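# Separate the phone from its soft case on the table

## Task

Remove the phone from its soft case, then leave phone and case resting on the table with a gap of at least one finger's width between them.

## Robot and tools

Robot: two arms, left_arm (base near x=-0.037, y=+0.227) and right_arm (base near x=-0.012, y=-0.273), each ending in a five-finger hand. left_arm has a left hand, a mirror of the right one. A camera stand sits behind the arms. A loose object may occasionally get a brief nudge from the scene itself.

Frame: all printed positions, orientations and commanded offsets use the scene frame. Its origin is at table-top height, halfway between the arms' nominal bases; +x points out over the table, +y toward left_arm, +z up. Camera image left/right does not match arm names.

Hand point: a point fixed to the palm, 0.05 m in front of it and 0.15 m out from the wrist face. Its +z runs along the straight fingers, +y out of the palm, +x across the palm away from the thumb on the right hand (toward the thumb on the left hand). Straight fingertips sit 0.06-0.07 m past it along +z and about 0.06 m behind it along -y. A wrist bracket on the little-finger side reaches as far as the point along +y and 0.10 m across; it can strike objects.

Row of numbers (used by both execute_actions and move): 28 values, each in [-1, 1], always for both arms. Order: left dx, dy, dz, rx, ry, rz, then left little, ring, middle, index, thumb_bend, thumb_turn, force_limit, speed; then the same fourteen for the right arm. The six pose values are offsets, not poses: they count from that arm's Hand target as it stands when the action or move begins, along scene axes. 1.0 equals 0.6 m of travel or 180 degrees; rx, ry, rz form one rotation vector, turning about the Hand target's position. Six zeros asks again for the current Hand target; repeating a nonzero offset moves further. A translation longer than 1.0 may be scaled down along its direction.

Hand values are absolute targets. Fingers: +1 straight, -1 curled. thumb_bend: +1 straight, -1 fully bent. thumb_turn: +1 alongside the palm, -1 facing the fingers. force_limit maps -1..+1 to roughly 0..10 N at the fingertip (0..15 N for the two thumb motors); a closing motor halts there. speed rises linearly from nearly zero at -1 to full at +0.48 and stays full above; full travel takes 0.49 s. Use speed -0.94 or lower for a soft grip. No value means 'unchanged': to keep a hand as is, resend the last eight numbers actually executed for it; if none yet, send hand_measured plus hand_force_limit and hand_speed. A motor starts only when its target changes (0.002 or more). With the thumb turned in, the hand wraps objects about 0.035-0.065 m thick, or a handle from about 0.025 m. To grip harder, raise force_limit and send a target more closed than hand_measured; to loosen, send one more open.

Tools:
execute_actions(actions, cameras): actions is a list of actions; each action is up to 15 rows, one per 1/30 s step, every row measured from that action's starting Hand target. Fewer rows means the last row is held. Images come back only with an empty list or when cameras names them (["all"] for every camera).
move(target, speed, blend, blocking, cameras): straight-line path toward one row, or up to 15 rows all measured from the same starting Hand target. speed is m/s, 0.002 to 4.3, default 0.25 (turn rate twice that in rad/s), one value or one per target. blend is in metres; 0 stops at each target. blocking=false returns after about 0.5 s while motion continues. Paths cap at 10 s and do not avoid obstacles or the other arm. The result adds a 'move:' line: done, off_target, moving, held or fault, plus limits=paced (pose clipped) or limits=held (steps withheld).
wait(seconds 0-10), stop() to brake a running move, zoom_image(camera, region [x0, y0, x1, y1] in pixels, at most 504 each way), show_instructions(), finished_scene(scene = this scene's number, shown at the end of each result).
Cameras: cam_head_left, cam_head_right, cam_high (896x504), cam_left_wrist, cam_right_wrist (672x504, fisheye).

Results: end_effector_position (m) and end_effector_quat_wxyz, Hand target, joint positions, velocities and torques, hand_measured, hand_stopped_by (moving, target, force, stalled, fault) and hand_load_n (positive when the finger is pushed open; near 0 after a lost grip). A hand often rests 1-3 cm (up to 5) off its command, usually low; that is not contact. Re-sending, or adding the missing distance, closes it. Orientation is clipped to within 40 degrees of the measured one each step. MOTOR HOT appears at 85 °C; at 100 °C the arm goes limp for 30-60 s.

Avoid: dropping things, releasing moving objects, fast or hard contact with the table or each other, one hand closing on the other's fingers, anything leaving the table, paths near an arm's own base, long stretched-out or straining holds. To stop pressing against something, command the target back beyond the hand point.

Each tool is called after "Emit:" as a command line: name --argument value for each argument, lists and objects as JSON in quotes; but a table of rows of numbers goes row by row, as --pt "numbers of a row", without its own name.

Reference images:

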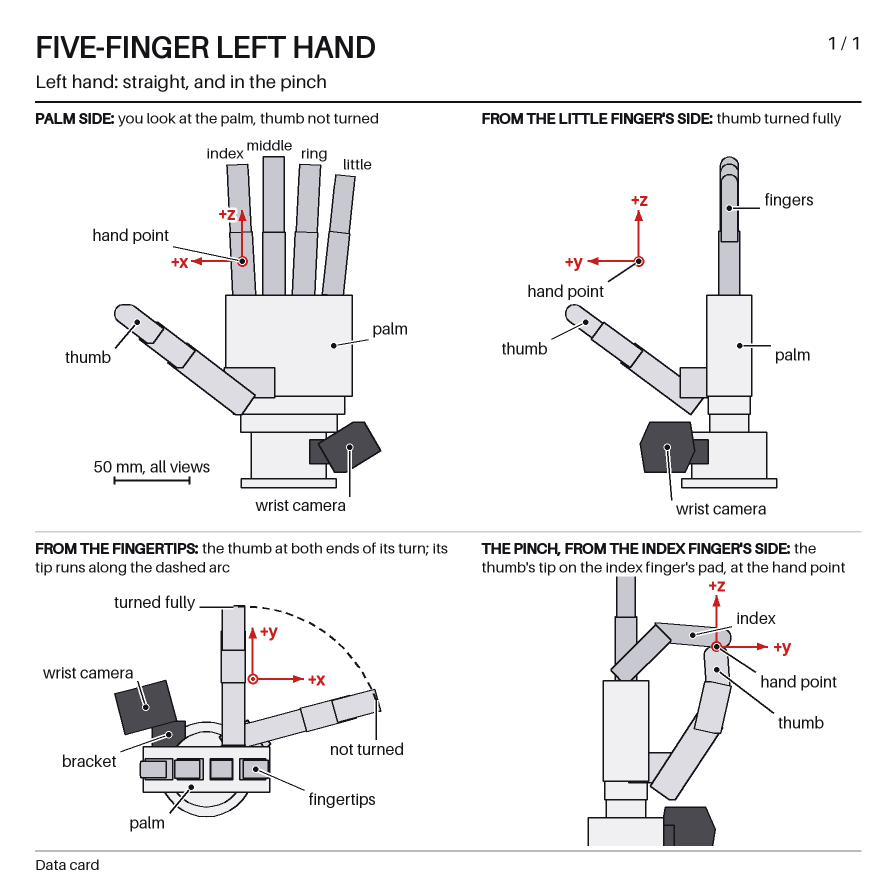

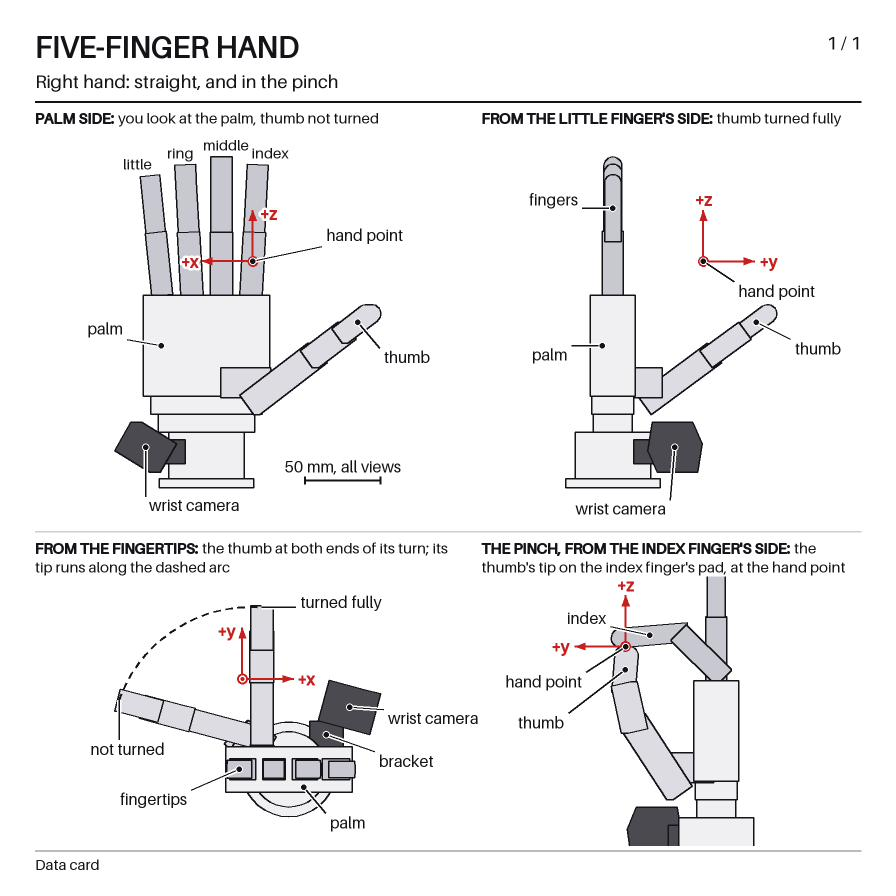

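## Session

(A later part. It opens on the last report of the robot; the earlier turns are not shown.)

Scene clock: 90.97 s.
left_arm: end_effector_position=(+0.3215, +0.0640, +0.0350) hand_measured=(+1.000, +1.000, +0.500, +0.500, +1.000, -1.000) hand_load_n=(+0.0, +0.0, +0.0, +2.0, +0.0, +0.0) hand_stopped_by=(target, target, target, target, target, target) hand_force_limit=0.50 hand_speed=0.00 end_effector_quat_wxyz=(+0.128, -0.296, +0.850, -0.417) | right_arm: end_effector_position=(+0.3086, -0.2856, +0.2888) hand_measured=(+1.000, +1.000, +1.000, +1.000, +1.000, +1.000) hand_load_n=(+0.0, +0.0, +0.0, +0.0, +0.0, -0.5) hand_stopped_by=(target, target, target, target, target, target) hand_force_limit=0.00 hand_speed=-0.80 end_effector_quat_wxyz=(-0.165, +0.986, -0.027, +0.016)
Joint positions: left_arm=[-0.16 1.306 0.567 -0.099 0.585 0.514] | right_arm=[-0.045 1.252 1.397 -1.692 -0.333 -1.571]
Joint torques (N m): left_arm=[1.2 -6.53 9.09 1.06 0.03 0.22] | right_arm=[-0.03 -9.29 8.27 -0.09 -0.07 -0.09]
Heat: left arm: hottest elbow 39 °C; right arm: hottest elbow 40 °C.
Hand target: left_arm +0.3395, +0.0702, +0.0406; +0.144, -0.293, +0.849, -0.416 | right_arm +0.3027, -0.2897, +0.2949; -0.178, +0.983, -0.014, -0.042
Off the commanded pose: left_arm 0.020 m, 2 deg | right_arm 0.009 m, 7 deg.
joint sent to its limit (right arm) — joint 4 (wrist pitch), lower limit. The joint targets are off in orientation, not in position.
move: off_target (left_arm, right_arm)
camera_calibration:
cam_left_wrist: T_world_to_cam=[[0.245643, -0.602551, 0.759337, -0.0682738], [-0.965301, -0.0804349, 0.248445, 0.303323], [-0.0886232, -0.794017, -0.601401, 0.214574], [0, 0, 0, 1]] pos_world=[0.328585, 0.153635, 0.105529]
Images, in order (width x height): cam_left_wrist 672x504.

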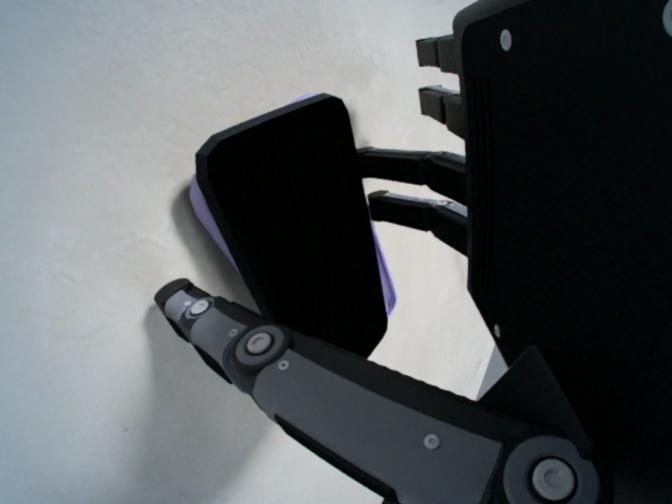

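Emit:
move --target '[0.002,-0.01,0.022,0,0,0,1,1,0.5,0.5,1,-1,0.5,0.0,0,0,0,0,0,0,1,1,1,1,1,1,0,-0.8]' --speed 0.08 --cameras '["cam_left_wrist"]'

Scene clock: 92.73 s.
left_arm: end_effector_position=(+0.3213, +0.0646, +0.0363) hand_measured=(+1.000, +1.000, +0.500, +0.500, +1.000, -1.000) hand_load_n=(+0.0, +0.0, +0.5, +2.0, +0.0, +0.0) hand_stopped_by=(target, target, target, target, target, target) hand_force_limit=0.50 hand_speed=0.00 end_effector_quat_wxyz=(+0.123, -0.299, +0.852, -0.413) | right_arm: end_effector_position=(+0.3086, -0.2856, +0.2888) hand_measured=(+1.000, +1.000, +1.000, +1.000, +1.000, +1.000) hand_load_n=(+0.0, +0.0, +0.0, +0.0, +0.0, +0.0) hand_stopped_by=(target, target, target, target, target, target) hand_force_limit=0.00 hand_speed=-0.80 end_effector_quat_wxyz=(-0.165, +0.986, -0.027, +0.016)
Joint positions: left_arm=[-0.16 1.306 0.579 -0.126 0.582 0.514] | right_arm=[-0.045 1.252 1.397 -1.692 -0.333 -1.571]
Joint torques (N m): left_arm=[-0.44 -9.35 9.96 0.72 -0.26 0.07] | right_arm=[-0.09 -9.17 8.25 -0.08 -0.07 -0.09]
Heat: left arm: hottest elbow 39 °C; right arm: hottest elbow 40 °C.
Hand target: left_arm +0.3409, +0.0641, +0.0540; +0.144, -0.293, +0.848, -0.416 | right_arm +0.3027, -0.2897, +0.2949; -0.178, +0.983, -0.014, -0.042
Off the commanded pose: left_arm 0.026 m, 3 deg | right_arm 0.009 m, 7 deg.
joint sent to its limit (right arm) — joint 4 (wrist pitch), lower limit. The joint targets are off in orientation, not in position.
move: off_target (left_arm, right_arm)
camera_calibration:
cam_left_wrist: T_world_to_cam=[[0.258041, -0.605794, 0.752615, -0.0724038], [-0.961383, -0.0838449, 0.262131, 0.301337], [-0.0956946, -0.791191, -0.604035, 0.218079], [0, 0, 0, 1]] pos_world=[0.329252, 0.153946, 0.10723]
Images, in order (width x height): cam_left_wrist 672x504.

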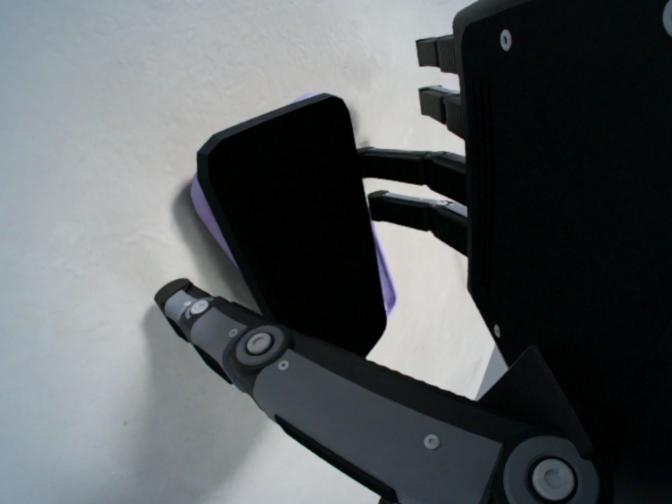

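Emit:
move --target '[0.0,0,0.0,0,0,0,1,1,-0.2,-0.2,1,-1,0.5,-0.85,0,0,0,0,0,0,1,1,1,1,1,1,0,-0.8]' --speed 0.08 --cameras '["cam_left_wrist","cam_head_left"]'

Emit:
zoom_image --camera "cam_left_wrist" --region '[100, 90, 480, 380]'

Emit:
zoom_image --camera "cam_head_left" --region '[440, 180, 580, 310]'

Scene clock: 95.30 s.
left_arm: end_effector_position=(+0.3287, +0.0649, +0.0438) hand_measured=(+1.000, +1.000, +0.224, -0.200, +1.000, -1.000) hand_load_n=(+0.5, +0.0, +0.5, +0.0, +0.0, +0.0) hand_stopped_by=(target, target, force, target, target, target) hand_force_limit=0.50 hand_speed=-0.85 end_effector_quat_wxyz=(+0.133, -0.299, +0.850, -0.413) | right_arm: end_effector_position=(+0.3086, -0.2856, +0.2888) hand_measured=(+1.000, +1.000, +1.000, +1.000, +1.000, +1.000) hand_load_n=(+0.0, +0.0, +0.0, +0.0, +0.0, +0.0) hand_stopped_by=(target, target, target, target, target, target) hand_force_limit=0.00 hand_speed=-0.80 end_effector_quat_wxyz=(-0.165, +0.986, -0.027, +0.016)
Joint positions: left_arm=[-0.16 1.298 0.593 -0.13 0.572 0.512] | right_arm=[-0.045 1.252 1.397 -1.692 -0.333 -1.571]
Joint torques (N m): left_arm=[-0.32 -8.47 9.02 0.87 0.1 0.09] | right_arm=[-0.03 -9.23 8.25 -0.1 -0.07 -0.09]
Heat: left arm: hottest elbow 39 °C; right arm: hottest elbow 40 °C.
Hand target: left_arm +0.3408, +0.0642, +0.0539; +0.144, -0.293, +0.849, -0.416 | right_arm +0.3027, -0.2897, +0.2949; -0.178, +0.983, -0.014, -0.042
Off the commanded pose: left_arm 0.016 m, 1 deg | right_arm 0.009 m, 7 deg.
joint sent to its limit (right arm) — joint 4 (wrist pitch), lower limit. The joint targets are off in orientation, not in position.
move: off_target (left_arm, right_arm)
camera_calibration:
cam_left_wrist: T_world_to_cam=[[0.249026, -0.606346, 0.755203, -0.0768789], [-0.965286, -0.0919478, 0.244476, 0.30911], [-0.0787976, -0.789867, -0.608194, 0.218066], [0, 0, 0, 1]] pos_world=[0.334707, 0.15405, 0.115116]
Images, in order (width x height): cam_head_left 896x504, cam_left_wrist 672x504.

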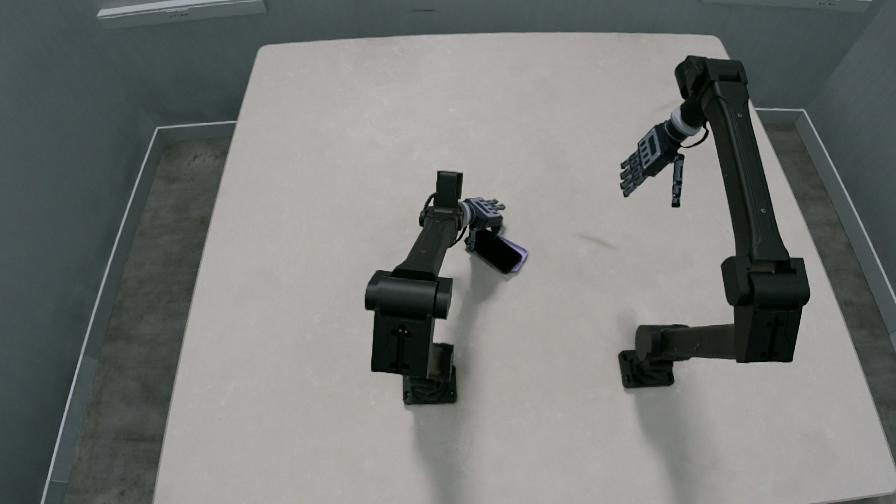

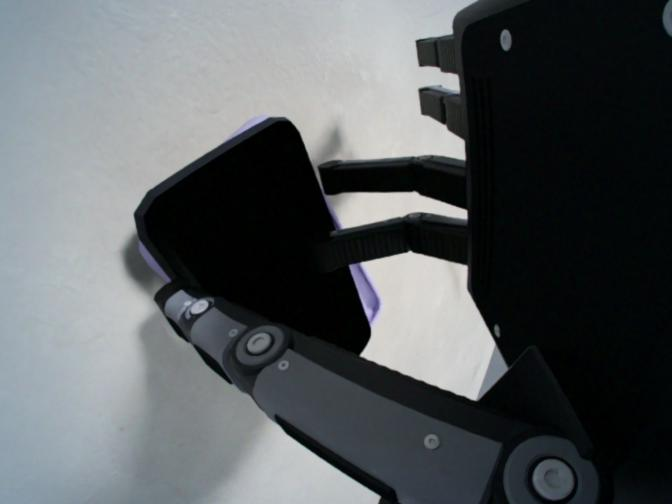

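Scaled by 1.326 from the camera's 672x504 image, which has a finer 960x720 frame.

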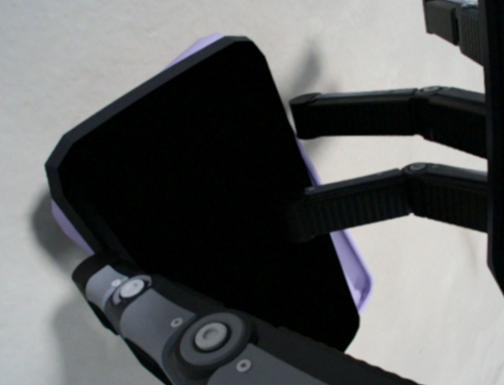

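Scaled by 3.600 from the camera's 896x504 image, which has a finer 1280x720 frame.

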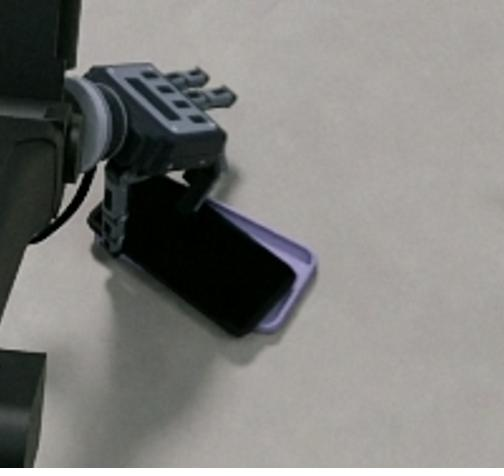

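Emit:
move --pt "0.005 -0.01 0.03 0 0 0 1 1 0.5 0.5 1 -1 0.5 0.0 0 0 0 0 0 0 1 1 1 1 1 1 0 -0.8" --speed 0.1 --cameras '["cam_left_wrist"]'

Emit:
zoom_image --camera "cam_left_wrist" --region '[100, 90, 480, 380]'

Scene clock: 98.80 s.
left_arm: end_effector_position=(+0.3229, +0.0668, +0.0469) hand_measured=(+1.000, +1.000, +0.500, +0.500, +1.000, -1.000) hand_load_n=(+0.0, +0.0, +0.0, +0.0, +0.0, +0.0) hand_stopped_by=(target, target, target, target, target, target) hand_force_limit=0.50 hand_speed=0.00 end_effector_quat_wxyz=(+0.124, -0.306, +0.853, -0.404) | right_arm: end_effector_position=(+0.3086, -0.2856, +0.2888) hand_measured=(+1.000, +1.000, +1.000, +1.000, +1.000, +1.000) hand_load_n=(+0.0, +0.0, +0.0, +0.0, +0.0, +0.0) hand_stopped_by=(target, target, target, target, target, target) hand_force_limit=0.00 hand_speed=-0.80 end_effector_quat_wxyz=(-0.165, +0.986, -0.027, +0.016)
Joint positions: left_arm=[-0.162 1.281 0.603 -0.186 0.562 0.512] | right_arm=[-0.045 1.252 1.397 -1.692 -0.333 -1.571]
Joint torques (N m): left_arm=[-1.44 -10.05 10.81 0.85 0.12 -0.07] | right_arm=[-0.09 -9.23 8.25 -0.1 -0.07 -0.09]
Heat: left arm: hottest elbow 39 °C; right arm: hottest elbow 40 °C.
Hand target: left_arm +0.3437, +0.0582, +0.0718; +0.144, -0.293, +0.849, -0.416 | right_arm +0.3027, -0.2897, +0.2949; -0.178, +0.983, -0.014, -0.042
Off the commanded pose: left_arm 0.034 m, 3 deg | right_arm 0.009 m, 7 deg.
joint sent to its limit (right arm) — joint 4 (wrist pitch), lower limit. The joint targets are off in orientation, not in position.
move: off_target (left_arm, right_arm)
camera_calibration:
cam_left_wrist: T_world_to_cam=[[0.272856, -0.614177, 0.740497, -0.0831224], [-0.95765, -0.0998247, 0.270077, 0.299761], [-0.091955, -0.782829, -0.615404, 0.225089], [0, 0, 0, 1]] pos_world=[0.330445, 0.155078, 0.119114]
Images, in order (width x height): cam_left_wrist 672x504.

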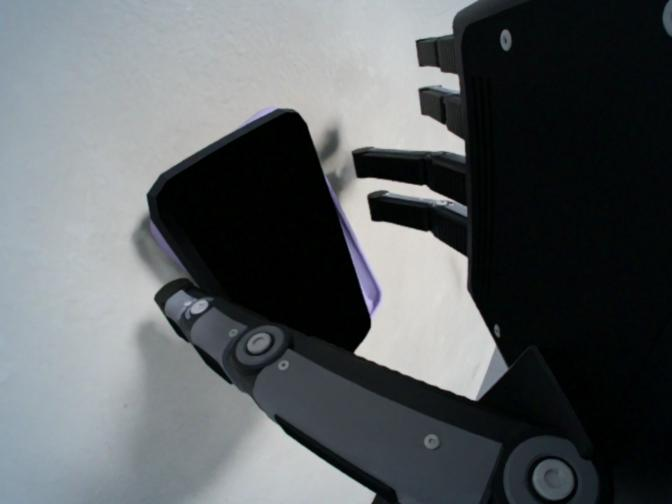

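Scaled by 1.326 from the camera's 672x504 image, which has a finer 960x720 frame.

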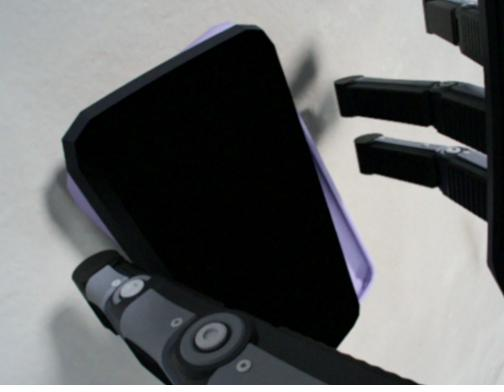

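Emit:
move --pt "-0.028 0.02 -0.01 0 0 0.025 1 1 0.5 0.5 1 -1 0.5 0.0 0 0 0 0 0 0 1 1 1 1 1 1 0 -0.8" --pt "-0.028 0.02 -0.0763 0 0 0.025 1 1 0.5 0.5 1 -1 0.5 0.0 0 0 0 0 0 0 1 1 1 1 1 1 0 -0.8" --speed 0.08 --blend '[0.01,0]' --cameras '["cam_left_wrist"]'

Emit:
zoom_image --camera "cam_left_wrist" --region '[100, 90, 480, 380]'

Scene clock: 102.90 s.
left_arm: end_effector_position=(+0.3252, +0.0717, +0.0302) hand_measured=(+1.000, +1.000, +0.500, +0.500, +1.000, -1.000) hand_load_n=(-0.5, +0.0, -3.5, +0.0, +0.0, +0.0) hand_stopped_by=(target, target, target, target, target, target) hand_force_limit=0.50 hand_speed=0.00 end_effector_quat_wxyz=(+0.162, -0.322, +0.838, -0.410) | right_arm: end_effector_position=(+0.3086, -0.2856, +0.2888) hand_measured=(+1.000, +1.000, +1.000, +1.000, +1.000, +1.000) hand_load_n=(+0.0, +0.0, +0.0, +0.0, +0.0, +0.0) hand_stopped_by=(target, target, target, target, target, target) hand_force_limit=0.00 hand_speed=-0.80 end_effector_quat_wxyz=(-0.165, +0.986, -0.027, +0.016)
Joint positions: left_arm=[-0.162 1.286 0.522 -0.014 0.513 0.459] | right_arm=[-0.045 1.252 1.397 -1.692 -0.333 -1.571]
Joint torques (N m): left_arm=[-0.5 -6.3 6.67 1.74 0.06 -0.1] | right_arm=[-0.09 -9.29 8.28 -0.09 -0.07 -0.09]
Heat: left arm: hottest elbow 39 °C; right arm: hottest elbow 40 °C.
Hand target: left_arm +0.3271, +0.0702, +0.0262; +0.160, -0.326, +0.836, -0.410 | right_arm +0.3027, -0.2897, +0.2949; -0.178, +0.983, -0.014, -0.042
Off the commanded pose: left_arm 0.005 m, 1 deg | right_arm 0.009 m, 7 deg.
joint sent to its limit (right arm) — joint 4 (wrist pitch), lower limit. The joint targets are off in orientation, not in position.
move: off_target (right_arm)
camera_calibration:
cam_left_wrist: T_world_to_cam=[[0.269278, -0.592547, 0.759195, -0.0692481], [-0.963057, -0.163041, 0.214333, 0.314956], [-0.0032229, -0.788864, -0.61456, 0.190425], [0, 0, 0, 1]] pos_world=[0.322581, 0.160537, 0.102095]
Images, in order (width x height): cam_left_wrist 672x504.

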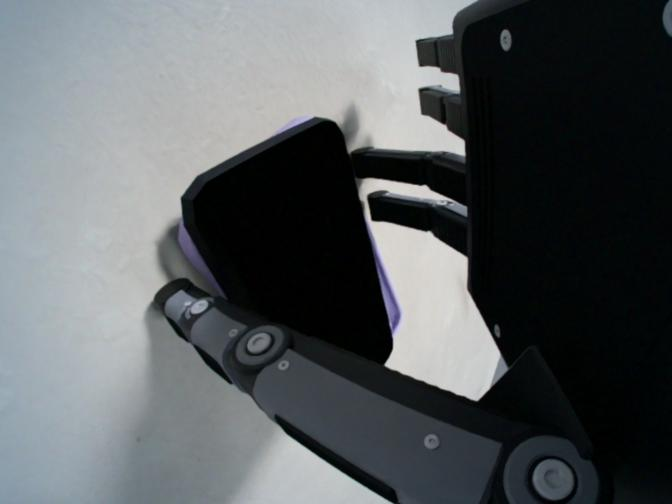

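Scaled by 1.326 from the camera's 672x504 image, which has a finer 960x720 frame.

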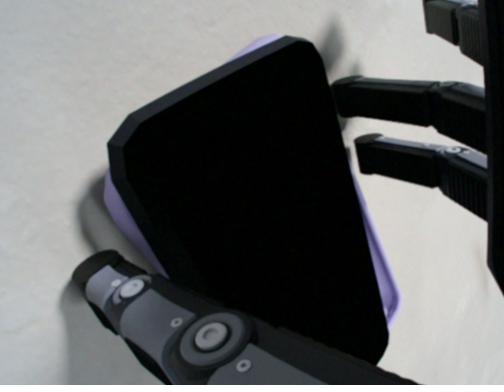

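Emit:
move --target '[0.0,0,-0.0,0,0,0,1,1,-0.2,-0.2,1,-1,0.7,-0.85,0,0,0,0,0,0,1,1,1,1,1,1,0,-0.8]' --speed 0.08 --cameras '["cam_left_wrist","cam_head_left"]'

Emit:
zoom_image --camera "cam_left_wrist" --region '[100, 90, 480, 380]'

Emit:
zoom_image --camera "cam_head_left" --region '[440, 180, 580, 310]'

Scene clock: 104.43 s.
left_arm: end_effector_position=(+0.3291, +0.0695, +0.0330) hand_measured=(+1.000, +1.000, +0.212, +0.240, +1.000, -1.000) hand_load_n=(+0.0, +0.0, +8.0, +8.5, +1.5, -0.5) hand_stopped_by=(target, target, force, force, target, target) hand_force_limit=0.70 hand_speed=-0.85 end_effector_quat_wxyz=(+0.166, -0.322, +0.833, -0.418) | right_arm: end_effector_position=(+0.3086, -0.2856, +0.2888) hand_measured=(+1.000, +1.000, +1.000, +1.000, +1.000, +1.000) hand_load_n=(+0.0, +0.0, -0.5, +0.0, +0.0, +0.0) hand_stopped_by=(target, target, target, target, target, target) hand_force_limit=0.00 hand_speed=-0.80 end_effector_quat_wxyz=(-0.165, +0.986, -0.027, +0.016)
Joint positions: left_arm=[-0.162 1.288 0.522 0.01 0.519 0.448] | right_arm=[-0.045 1.252 1.397 -1.692 -0.333 -1.571]
Joint torques (N m): left_arm=[-0.67 -6.77 6.68 1.01 -0.14 0.02] | right_arm=[-0.09 -9.29 8.27 -0.1 -0.07 -0.09]
Heat: left arm: hottest elbow 39 °C; right arm: hottest elbow 40 °C.
Hand target: left_arm +0.3270, +0.0703, +0.0261; +0.160, -0.326, +0.836, -0.410 | right_arm +0.3027, -0.2897, +0.2949; -0.178, +0.983, -0.014, -0.042
Off the commanded pose: left_arm 0.007 m, 1 deg | right_arm 0.009 m, 7 deg.
joint sent to its limit (right arm) — joint 4 (wrist pitch), lower limit. The joint targets are off in orientation, not in position.
move: off_target (right_arm)
camera_calibration:
cam_left_wrist: T_world_to_cam=[[0.25988, -0.581815, 0.770684, -0.0718368], [-0.965609, -0.163049, 0.202519, 0.318987], [0.00783063, -0.79681, -0.604179, 0.187107], [0, 0, 0, 1]] pos_world=[0.325221, 0.159303, 0.103808]
Images, in order (width x height): cam_head_left 896x504, cam_left_wrist 672x504.

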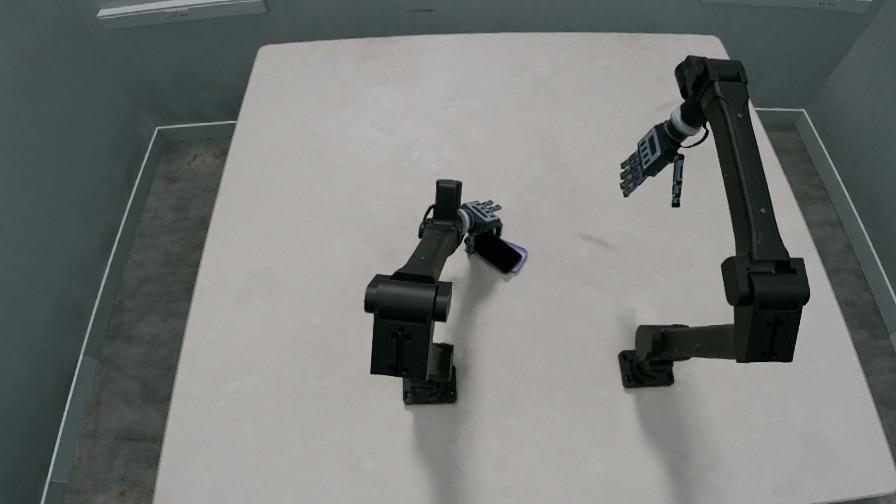

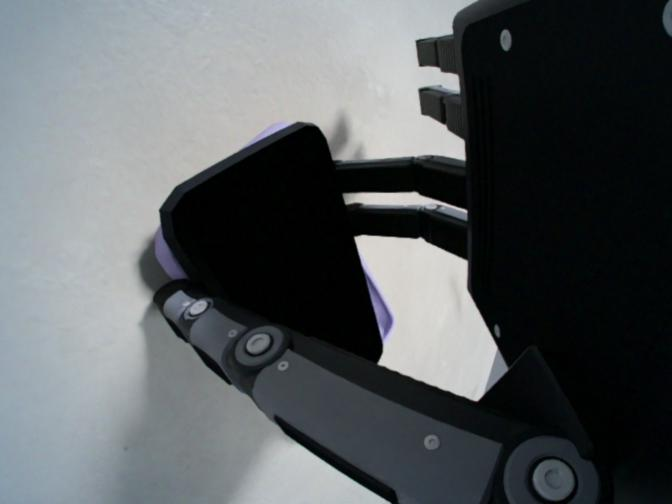

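Scaled by 1.326 from the camera's 672x504 image, which has a finer 960x720 frame.

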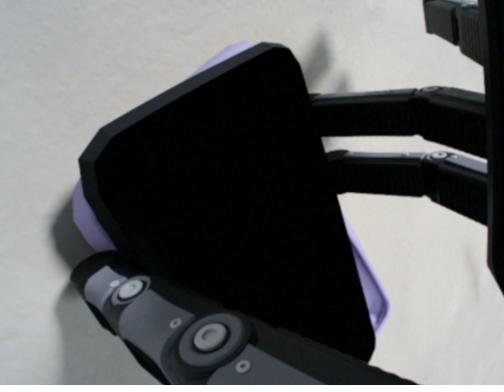

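Scaled by 3.600 from the camera's 896x504 image, which has a finer 1280x720 frame.

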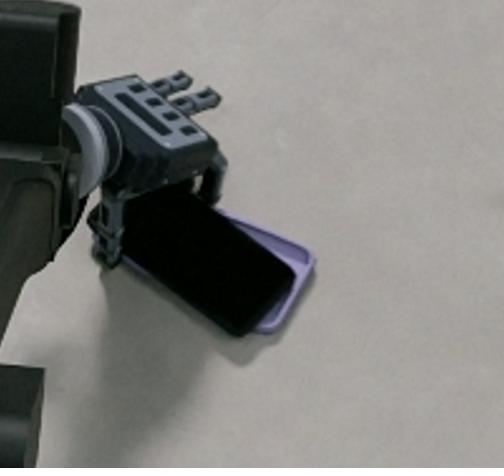

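Emit:
move --pt "0.016 -0.008 0.06 0 0 0 1 1 -0.2 -0.2 1 -1 0.7 -0.85 0 0 0 0 0 0 1 1 1 1 1 1 0 -0.8" --pt "0.016 -0.008 0.06 0 0 0 1 1 -0.3 -0.3 1 -1 0.95 -0.85 0 0 0 0 0 0 1 1 1 1 1 1 0 -0.8" --speed 0.06 --cameras '["cam_left_wrist","cam_head_left"]'

Emit:
zoom_image --camera "cam_left_wrist" --region '[100, 90, 480, 380]'

Emit:
zoom_image --camera "cam_head_left" --region '[440, 180, 580, 310]'

Scene clock: 107.87 s.
left_arm: end_effector_position=(+0.3150, +0.0737, +0.0358) hand_measured=(+1.000, +1.000, +0.146, +0.188, +1.000, -1.000) hand_load_n=(-0.5, +0.0, +14.5, +8.0, +3.0, -1.0) hand_stopped_by=(target, target, force, force, target, target) hand_force_limit=0.95 hand_speed=-0.85 end_effector_quat_wxyz=(+0.140, -0.339, +0.842, -0.395) | right_arm: end_effector_position=(+0.3086, -0.2856, +0.2888) hand_measured=(+1.000, +1.000, +1.000, +1.000, +1.000, +1.000) hand_load_n=(+0.0, +0.0, +0.0, +0.0, +0.0, +0.0) hand_stopped_by=(target, target, target, target, target, target) hand_force_limit=0.00 hand_speed=-0.80 end_effector_quat_wxyz=(-0.165, +0.986, -0.027, +0.016)
Joint positions: left_arm=[-0.163 1.258 0.544 -0.121 0.504 0.448] | right_arm=[-0.045 1.252 1.397 -1.692 -0.333 -1.571]
Joint torques (N m): left_arm=[-1.14 -9.29 10.62 0.98 0.2 -0.09] | right_arm=[-0.03 -9.23 8.27 -0.09 -0.07 -0.08]
Heat: left arm: hottest elbow 39 °C; right arm: hottest elbow 40 °C.
Hand target: left_arm +0.3366, +0.0654, +0.0620; +0.160, -0.326, +0.836, -0.410 | right_arm +0.3027, -0.2897, +0.2949; -0.178, +0.983, -0.014, -0.042
Off the commanded pose: left_arm 0.035 m, 3 deg | right_arm 0.009 m, 7 deg.
joint sent to its limit (right arm) — joint 4 (wrist pitch), lower limit. The joint targets are off in orientation, not in position.
move: off_target (left_arm, right_arm); target 2's new numbers were sent with left_arm's hand 0.034 m and 3 deg from that target
camera_calibration:
cam_left_wrist: T_world_to_cam=[[0.322763, -0.596244, 0.735062, -0.0853689], [-0.945934, -0.176849, 0.271906, 0.29772], [-0.0321274, -0.783082, -0.621088, 0.204328], [0, 0, 0, 1]] pos_world=[0.315742, 0.161756, 0.108706]
Images, in order (width x height): cam_head_left 896x504, cam_left_wrist 672x504.

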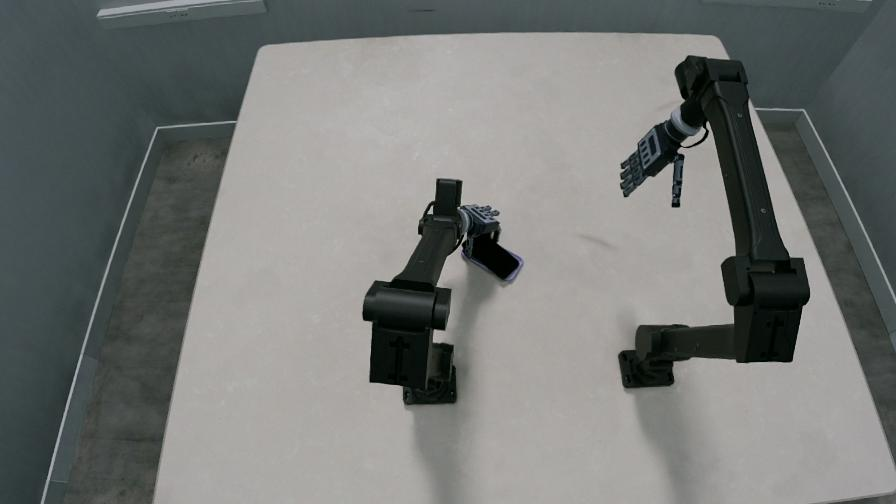

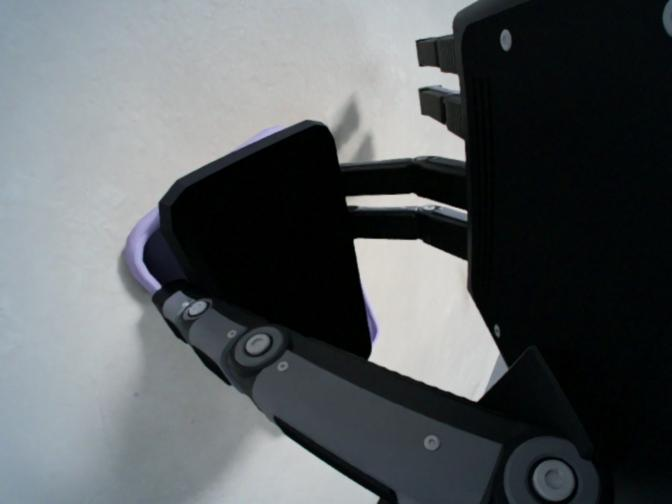

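Scaled by 1.326 from the camera's 672x504 image, which has a finer 960x720 frame.

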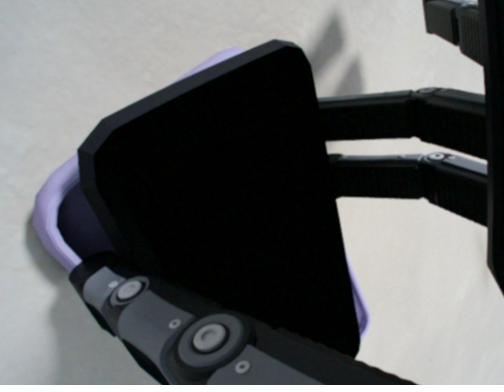

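Scaled by 3.600 from the camera's 896x504 image, which has a finer 1280x720 frame.

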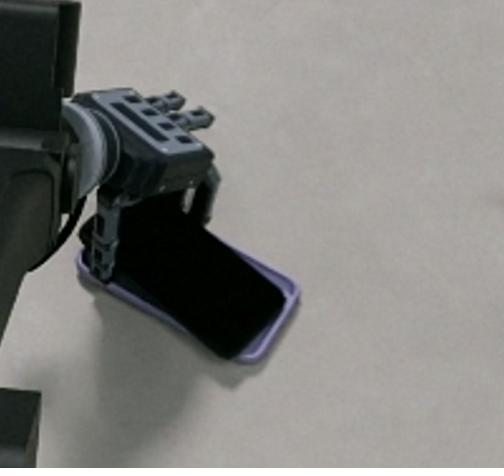

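Emit:
move --pt "0.016 -0.008 0.03 0 0 0 1 1 -0.3 -0.3 1 -1 0.95 -0.85 0 0 0 0 0 0 1 1 1 1 1 1 0 -0.8" --speed 0.06 --cameras '["cam_left_wrist","cam_head_left"]'

Emit:
zoom_image --camera "cam_left_wrist" --region '[100, 90, 480, 380]'

Emit:
zoom_image --camera "cam_head_left" --region '[440, 180, 580, 310]'

Scene clock: 109.90 s.
left_arm: end_effector_position=(+0.3188, +0.0712, +0.0465) hand_measured=(+1.000, +1.000, +0.146, +0.188, +1.000, -1.000) hand_load_n=(+0.0, +0.0, +16.0, +2.5, +2.5, +0.5) hand_stopped_by=(target, target, force, force, target, target) hand_force_limit=0.95 hand_speed=-0.85 end_effector_quat_wxyz=(+0.134, -0.340, +0.845, -0.390) | right_arm: end_effector_position=(+0.3086, -0.2856, +0.2888) hand_measured=(+1.000, +1.000, +1.000, +1.000, +1.000, +1.000) hand_load_n=(+0.0, +0.0, +0.0, +0.0, +0.0, +0.0) hand_stopped_by=(target, target, target, target, target, target) hand_force_limit=0.00 hand_speed=-0.80 end_effector_quat_wxyz=(-0.165, +0.986, -0.027, +0.016)
Joint positions: left_arm=[-0.17 1.25 0.581 -0.181 0.499 0.448] | right_arm=[-0.045 1.252 1.397 -1.692 -0.333 -1.571]
Joint torques (N m): left_arm=[-1.49 -9.52 11.95 1.05 0.19 -0.11] | right_arm=[-0.03 -9.23 8.27 -0.09 -0.07 -0.09]
Heat: left arm: hottest elbow 39 °C; right arm: hottest elbow 40 °C.
Hand target: left_arm +0.3463, +0.0606, +0.0801; +0.160, -0.326, +0.836, -0.410 | right_arm +0.3027, -0.2897, +0.2949; -0.178, +0.983, -0.014, -0.042
Off the commanded pose: left_arm 0.045 m, 4 deg | right_arm 0.009 m, 7 deg.
joint sent to its limit (right arm) — joint 4 (wrist pitch), lower limit. The joint targets are off in orientation, not in position.
move: off_target (left_arm, right_arm)
camera_calibration:
cam_left_wrist: T_world_to_cam=[[0.330534, -0.602006, 0.726868, -0.0975805], [-0.942793, -0.175147, 0.283663, 0.296359], [-0.0434578, -0.779046, -0.625459, 0.212711], [0, 0, 0, 1]] pos_world=[0.320903, 0.158874, 0.119904]
Images, in order (width x height): cam_head_left 896x504, cam_left_wrist 672x504.

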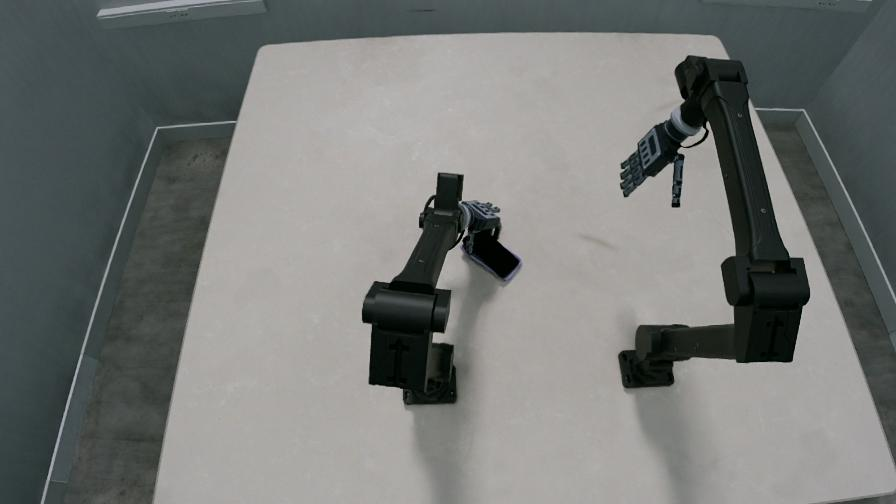

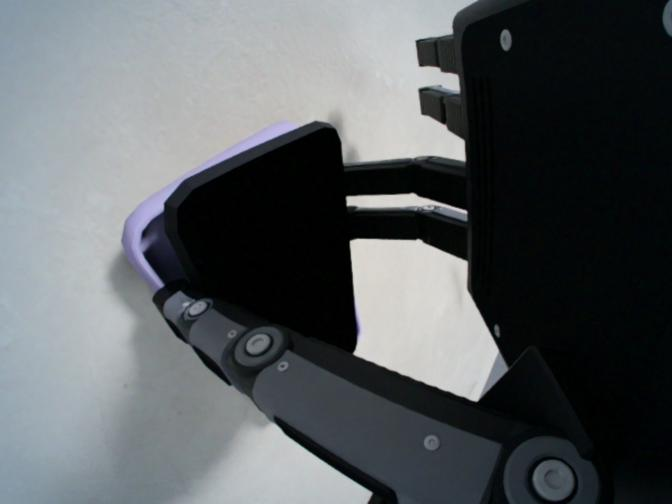

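Scaled by 1.326 from the camera's 672x504 image, which has a finer 960x720 frame.

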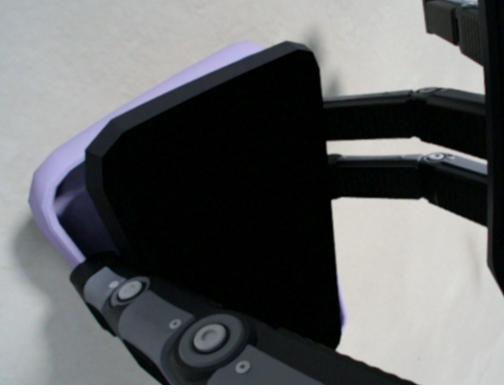

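Scaled by 3.600 from the camera's 896x504 image, which has a finer 1280x720 frame.

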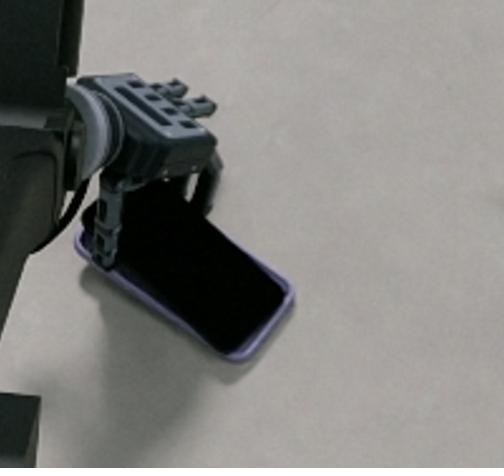

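Emit:
move --pt "0.02 -0.01 0.065 0 0 0 1 1 -0.3 -0.3 1 -1 0.95 -0.85 0 0 0 0 0 0 1 1 1 1 1 1 0 -0.8" --speed 0.06 --cameras '["cam_left_wrist","cam_head_left"]'

Emit:
zoom_image --camera "cam_left_wrist" --region '[100, 90, 480, 380]'

Emit:
zoom_image --camera "cam_head_left" --region '[440, 180, 580, 310]'

Scene clock: 113.67 s.
left_arm: end_effector_position=(+0.3326, +0.0658, +0.0816) hand_measured=(+1.000, +1.000, +0.146, +0.188, +1.000, -1.000) hand_load_n=(-0.5, -0.5, +16.5, +0.0, +2.0, +1.5) hand_stopped_by=(target, target, force, force, target, target) hand_force_limit=0.95 hand_speed=-0.85 end_effector_quat_wxyz=(+0.134, -0.339, +0.846, -0.389) | right_arm: end_effector_position=(+0.3086, -0.2856, +0.2888) hand_measured=(+1.000, +1.000, +1.000, +1.000, +1.000, +1.000) hand_load_n=(+0.0, +0.0, +0.0, +0.0, +0.0, +0.0) hand_stopped_by=(target, target, target, target, target, target) hand_force_limit=0.00 hand_speed=-0.80 end_effector_quat_wxyz=(-0.165, +0.986, -0.027, +0.016)
Joint positions: left_arm=[-0.181 1.221 0.67 -0.298 0.491 0.443] | right_arm=[-0.045 1.252 1.397 -1.692 -0.333 -1.571]
Joint torques (N m): left_arm=[-1.67 -10.23 12.75 0.83 0.2 -0.19] | right_arm=[-0.09 -9.23 8.27 -0.12 -0.07 -0.09]
Heat: left arm: hottest elbow 39 °C; right arm: hottest elbow 40 °C.
Hand target: left_arm +0.3583, +0.0546, +0.1192; +0.160, -0.326, +0.836, -0.410 | right_arm +0.3027, -0.2897, +0.2949; -0.178, +0.983, -0.014, -0.042
Off the commanded pose: left_arm 0.047 m, 4 deg | right_arm 0.009 m, 7 deg.
joint sent to its limit (right arm) — joint 4 (wrist pitch), lower limit. The joint targets are off in orientation, not in position.
move: off_target (left_arm, right_arm)
camera_calibration:
cam_left_wrist: T_world_to_cam=[[0.329446, -0.605358, 0.724573, -0.130219], [-0.943074, -0.173933, 0.283477, 0.298531], [-0.0455781, -0.776717, -0.628199, 0.23173], [0, 0, 0, 1]] pos_world=[0.334999, 0.153084, 0.155299]
Images, in order (width x height): cam_head_left 896x504, cam_left_wrist 672x504.

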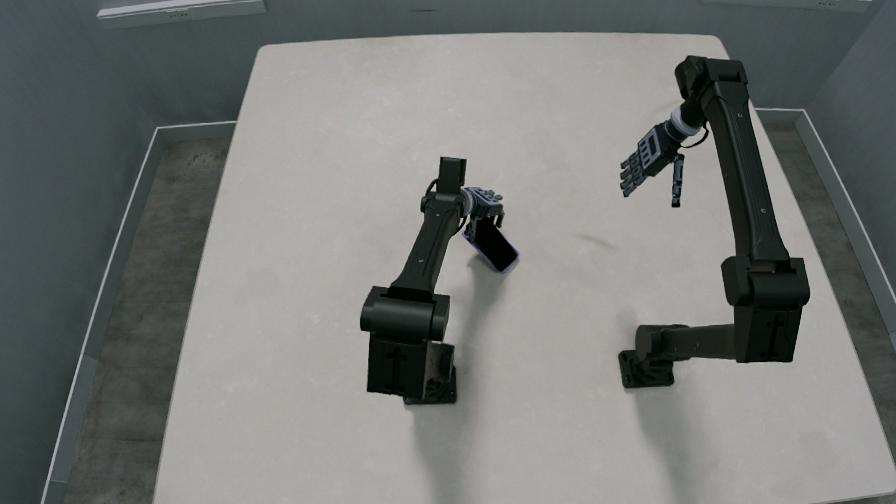

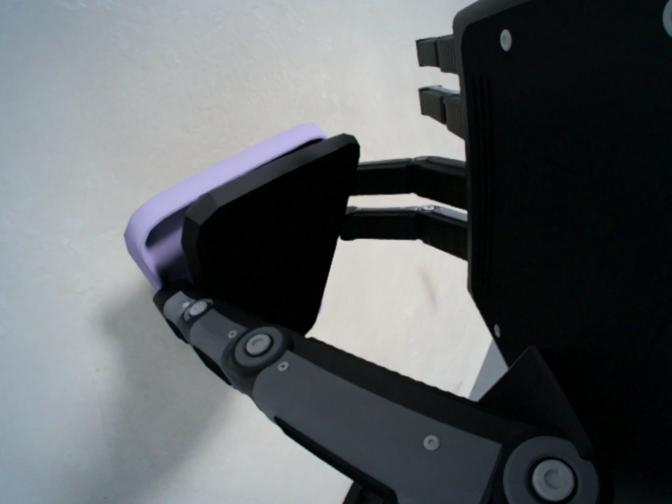

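Scaled by 1.326 from the camera's 672x504 image, which has a finer 960x720 frame.

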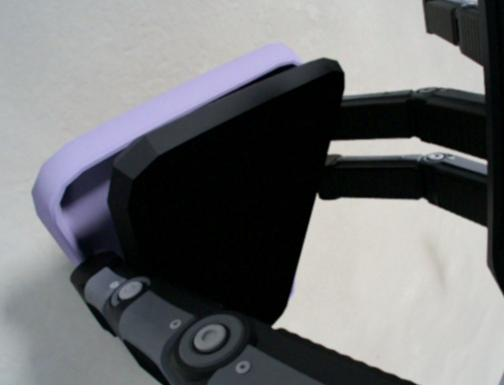

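Scaled by 3.600 from the camera's 896x504 image, which has a finer 1280x720 frame.

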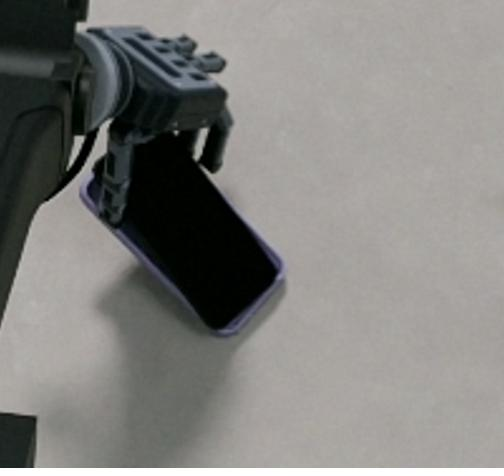

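Emit:
move --target '[-0.045,0.0175,-0.135,0,0,0,1,1,-0.3,-0.3,1,-1,0.95,-0.85,0,0,0,0,0,0,1,1,1,1,1,1,0,-0.8]' --speed 0.07 --cameras '["cam_left_wrist"]'

Emit:
zoom_image --camera "cam_left_wrist" --region '[100, 90, 480, 380]'

Scene clock: 116.97 s.
left_arm: end_effector_position=(+0.3270, +0.0664, +0.0361) hand_measured=(+1.000, +1.000, +0.146, +0.188, +1.000, -1.000) hand_load_n=(+0.0, +0.0, +15.5, +0.5, +2.0, +0.5) hand_stopped_by=(target, target, force, force, target, target) hand_force_limit=0.95 hand_speed=-0.85 end_effector_quat_wxyz=(+0.157, -0.327, +0.840, -0.404) | right_arm: end_effector_position=(+0.3086, -0.2856, +0.2888) hand_measured=(+1.000, +1.000, +1.000, +1.000, +1.000, +1.000) hand_load_n=(+0.0, +0.0, +0.0, +0.0, +0.0, +0.0) hand_stopped_by=(target, target, target, target, target, target) hand_force_limit=0.00 hand_speed=-0.80 end_effector_quat_wxyz=(-0.165, +0.986, -0.027, +0.016)
Joint positions: left_arm=[-0.181 1.28 0.546 -0.054 0.493 0.443] | right_arm=[-0.045 1.252 1.397 -1.692 -0.333 -1.571]
Joint torques (N m): left_arm=[-0.44 -7.59 6.94 1.76 0.49 -0.05] | right_arm=[-0.09 -9.23 8.27 -0.09 -0.07 -0.09]
Heat: left arm: hottest elbow 40 °C; right arm: hottest elbow 41 °C.
Hand target: left_arm +0.3313, +0.0650, +0.0383; +0.160, -0.326, +0.836, -0.410 | right_arm +0.3027, -0.2897, +0.2949; -0.178, +0.983, -0.014, -0.042
Off the commanded pose: left_arm 0.005 m, 1 deg | right_arm 0.009 m, 7 deg.
joint sent to its limit (right arm) — joint 4 (wrist pitch), lower limit. The joint targets are off in orientation, not in position.
move: off_target (right_arm)
camera_calibration:
cam_left_wrist: T_world_to_cam=[[0.284462, -0.596671, 0.750377, -0.0817732], [-0.95864, -0.169229, 0.228848, 0.312997], [-0.0095618, -0.784439, -0.620132, 0.191828], [0, 0, 0, 1]] pos_world=[0.325146, 0.154653, 0.10869]
Images, in order (width x height): cam_left_wrist 672x504.

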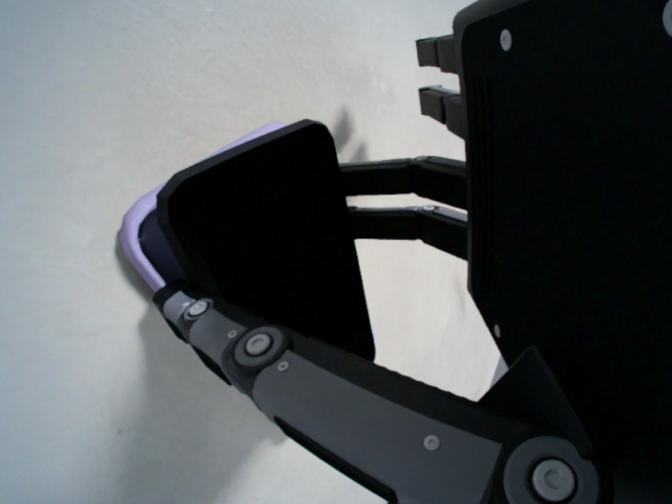

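Scaled by 1.326 from the camera's 672x504 image, which has a finer 960x720 frame.

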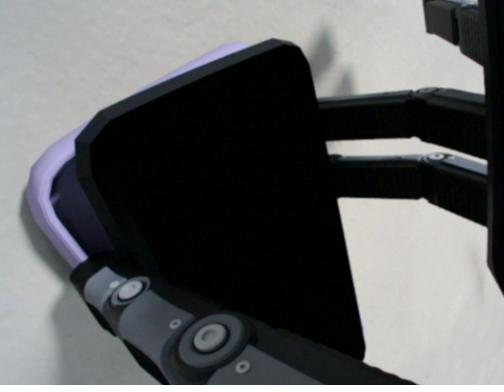

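Emit:
move --pt "0 0 0 0 0 0 1 1 0.45 0.45 1 -1 0.5 -0.5 0 0 0 0 0 0 1 1 1 1 1 1 0 -0.8" --pt "0.002 -0.001 -0.02 0 0 0 1 1 0.45 0.45 1 -1 0.5 -0.5 0 0 0 0 0 0 1 1 1 1 1 1 0 -0.8" --speed 0.05 --cameras '["cam_left_wrist"]'

Emit:
zoom_image --camera "cam_left_wrist" --region '[100, 90, 480, 380]'

Scene clock: 119.93 s.
left_arm: end_effector_position=(+0.3304, +0.0639, +0.0354) hand_measured=(+1.000, +1.000, +0.450, +0.450, +1.000, -1.000) hand_load_n=(+0.0, +0.0, +0.0, -0.5, +1.0, +2.5) hand_stopped_by=(target, target, target, target, target, target) hand_force_limit=0.50 hand_speed=-0.50 end_effector_quat_wxyz=(+0.161, -0.325, +0.836, -0.412) | right_arm: end_effector_position=(+0.3086, -0.2856, +0.2888) hand_measured=(+1.000, +1.000, +1.000, +1.000, +1.000, +1.000) hand_load_n=(+0.0, +0.0, +0.0, +0.0, +0.0, -0.5) hand_stopped_by=(target, target, target, target, target, target) hand_force_limit=0.00 hand_speed=-0.80 end_effector_quat_wxyz=(-0.165, +0.986, -0.027, +0.016)
Joint positions: left_arm=[-0.181 1.291 0.54 -0.014 0.501 0.434] | right_arm=[-0.045 1.252 1.397 -1.692 -0.333 -1.571]
Joint torques (N m): left_arm=[-0.56 -5.19 6.41 2.1 0.13 0.05] | right_arm=[0.03 -9.23 8.27 -0.12 -0.07 -0.09]
Heat: left arm: hottest elbow 40 °C; right arm: hottest elbow 41 °C.
Hand target: left_arm +0.3323, +0.0645, +0.0261; +0.160, -0.326, +0.836, -0.410 | right_arm +0.3027, -0.2897, +0.2949; -0.178, +0.983, -0.014, -0.042
Off the commanded pose: left_arm 0.009 m, 0 deg | right_arm 0.009 m, 7 deg.
joint sent to its limit (right arm) — joint 4 (wrist pitch), lower limit. The joint targets are off in orientation, not in position.
move: off_target (right_arm)
camera_calibration:
cam_left_wrist: T_world_to_cam=[[0.272469, -0.585883, 0.763218, -0.0808736], [-0.962165, -0.16627, 0.215856, 0.317443], [0.000433817, -0.793155, -0.60902, 0.186369], [0, 0, 0, 1]] pos_world=[0.327387, 0.153218, 0.106704]
Images, in order (width x height): cam_left_wrist 672x504.

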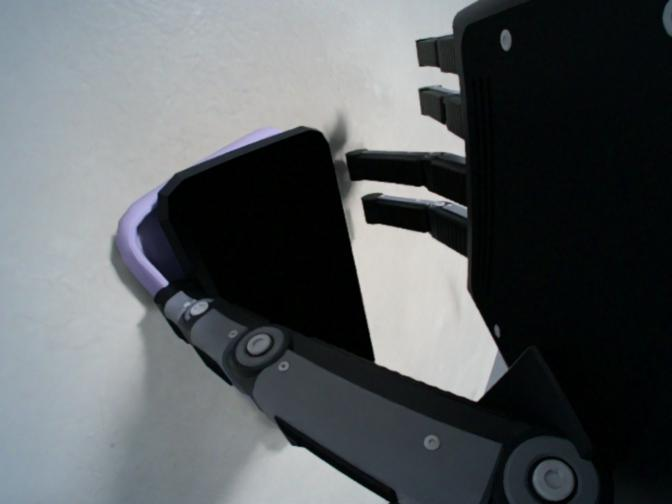

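Scaled by 1.326 from the camera's 672x504 image, which has a finer 960x720 frame.

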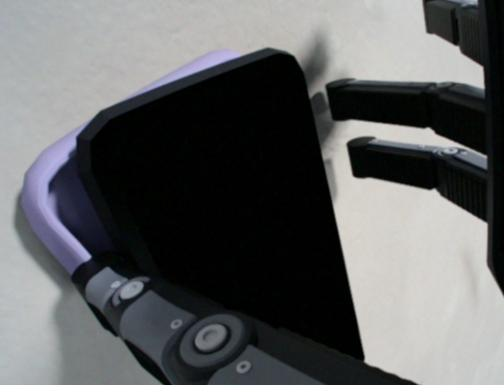

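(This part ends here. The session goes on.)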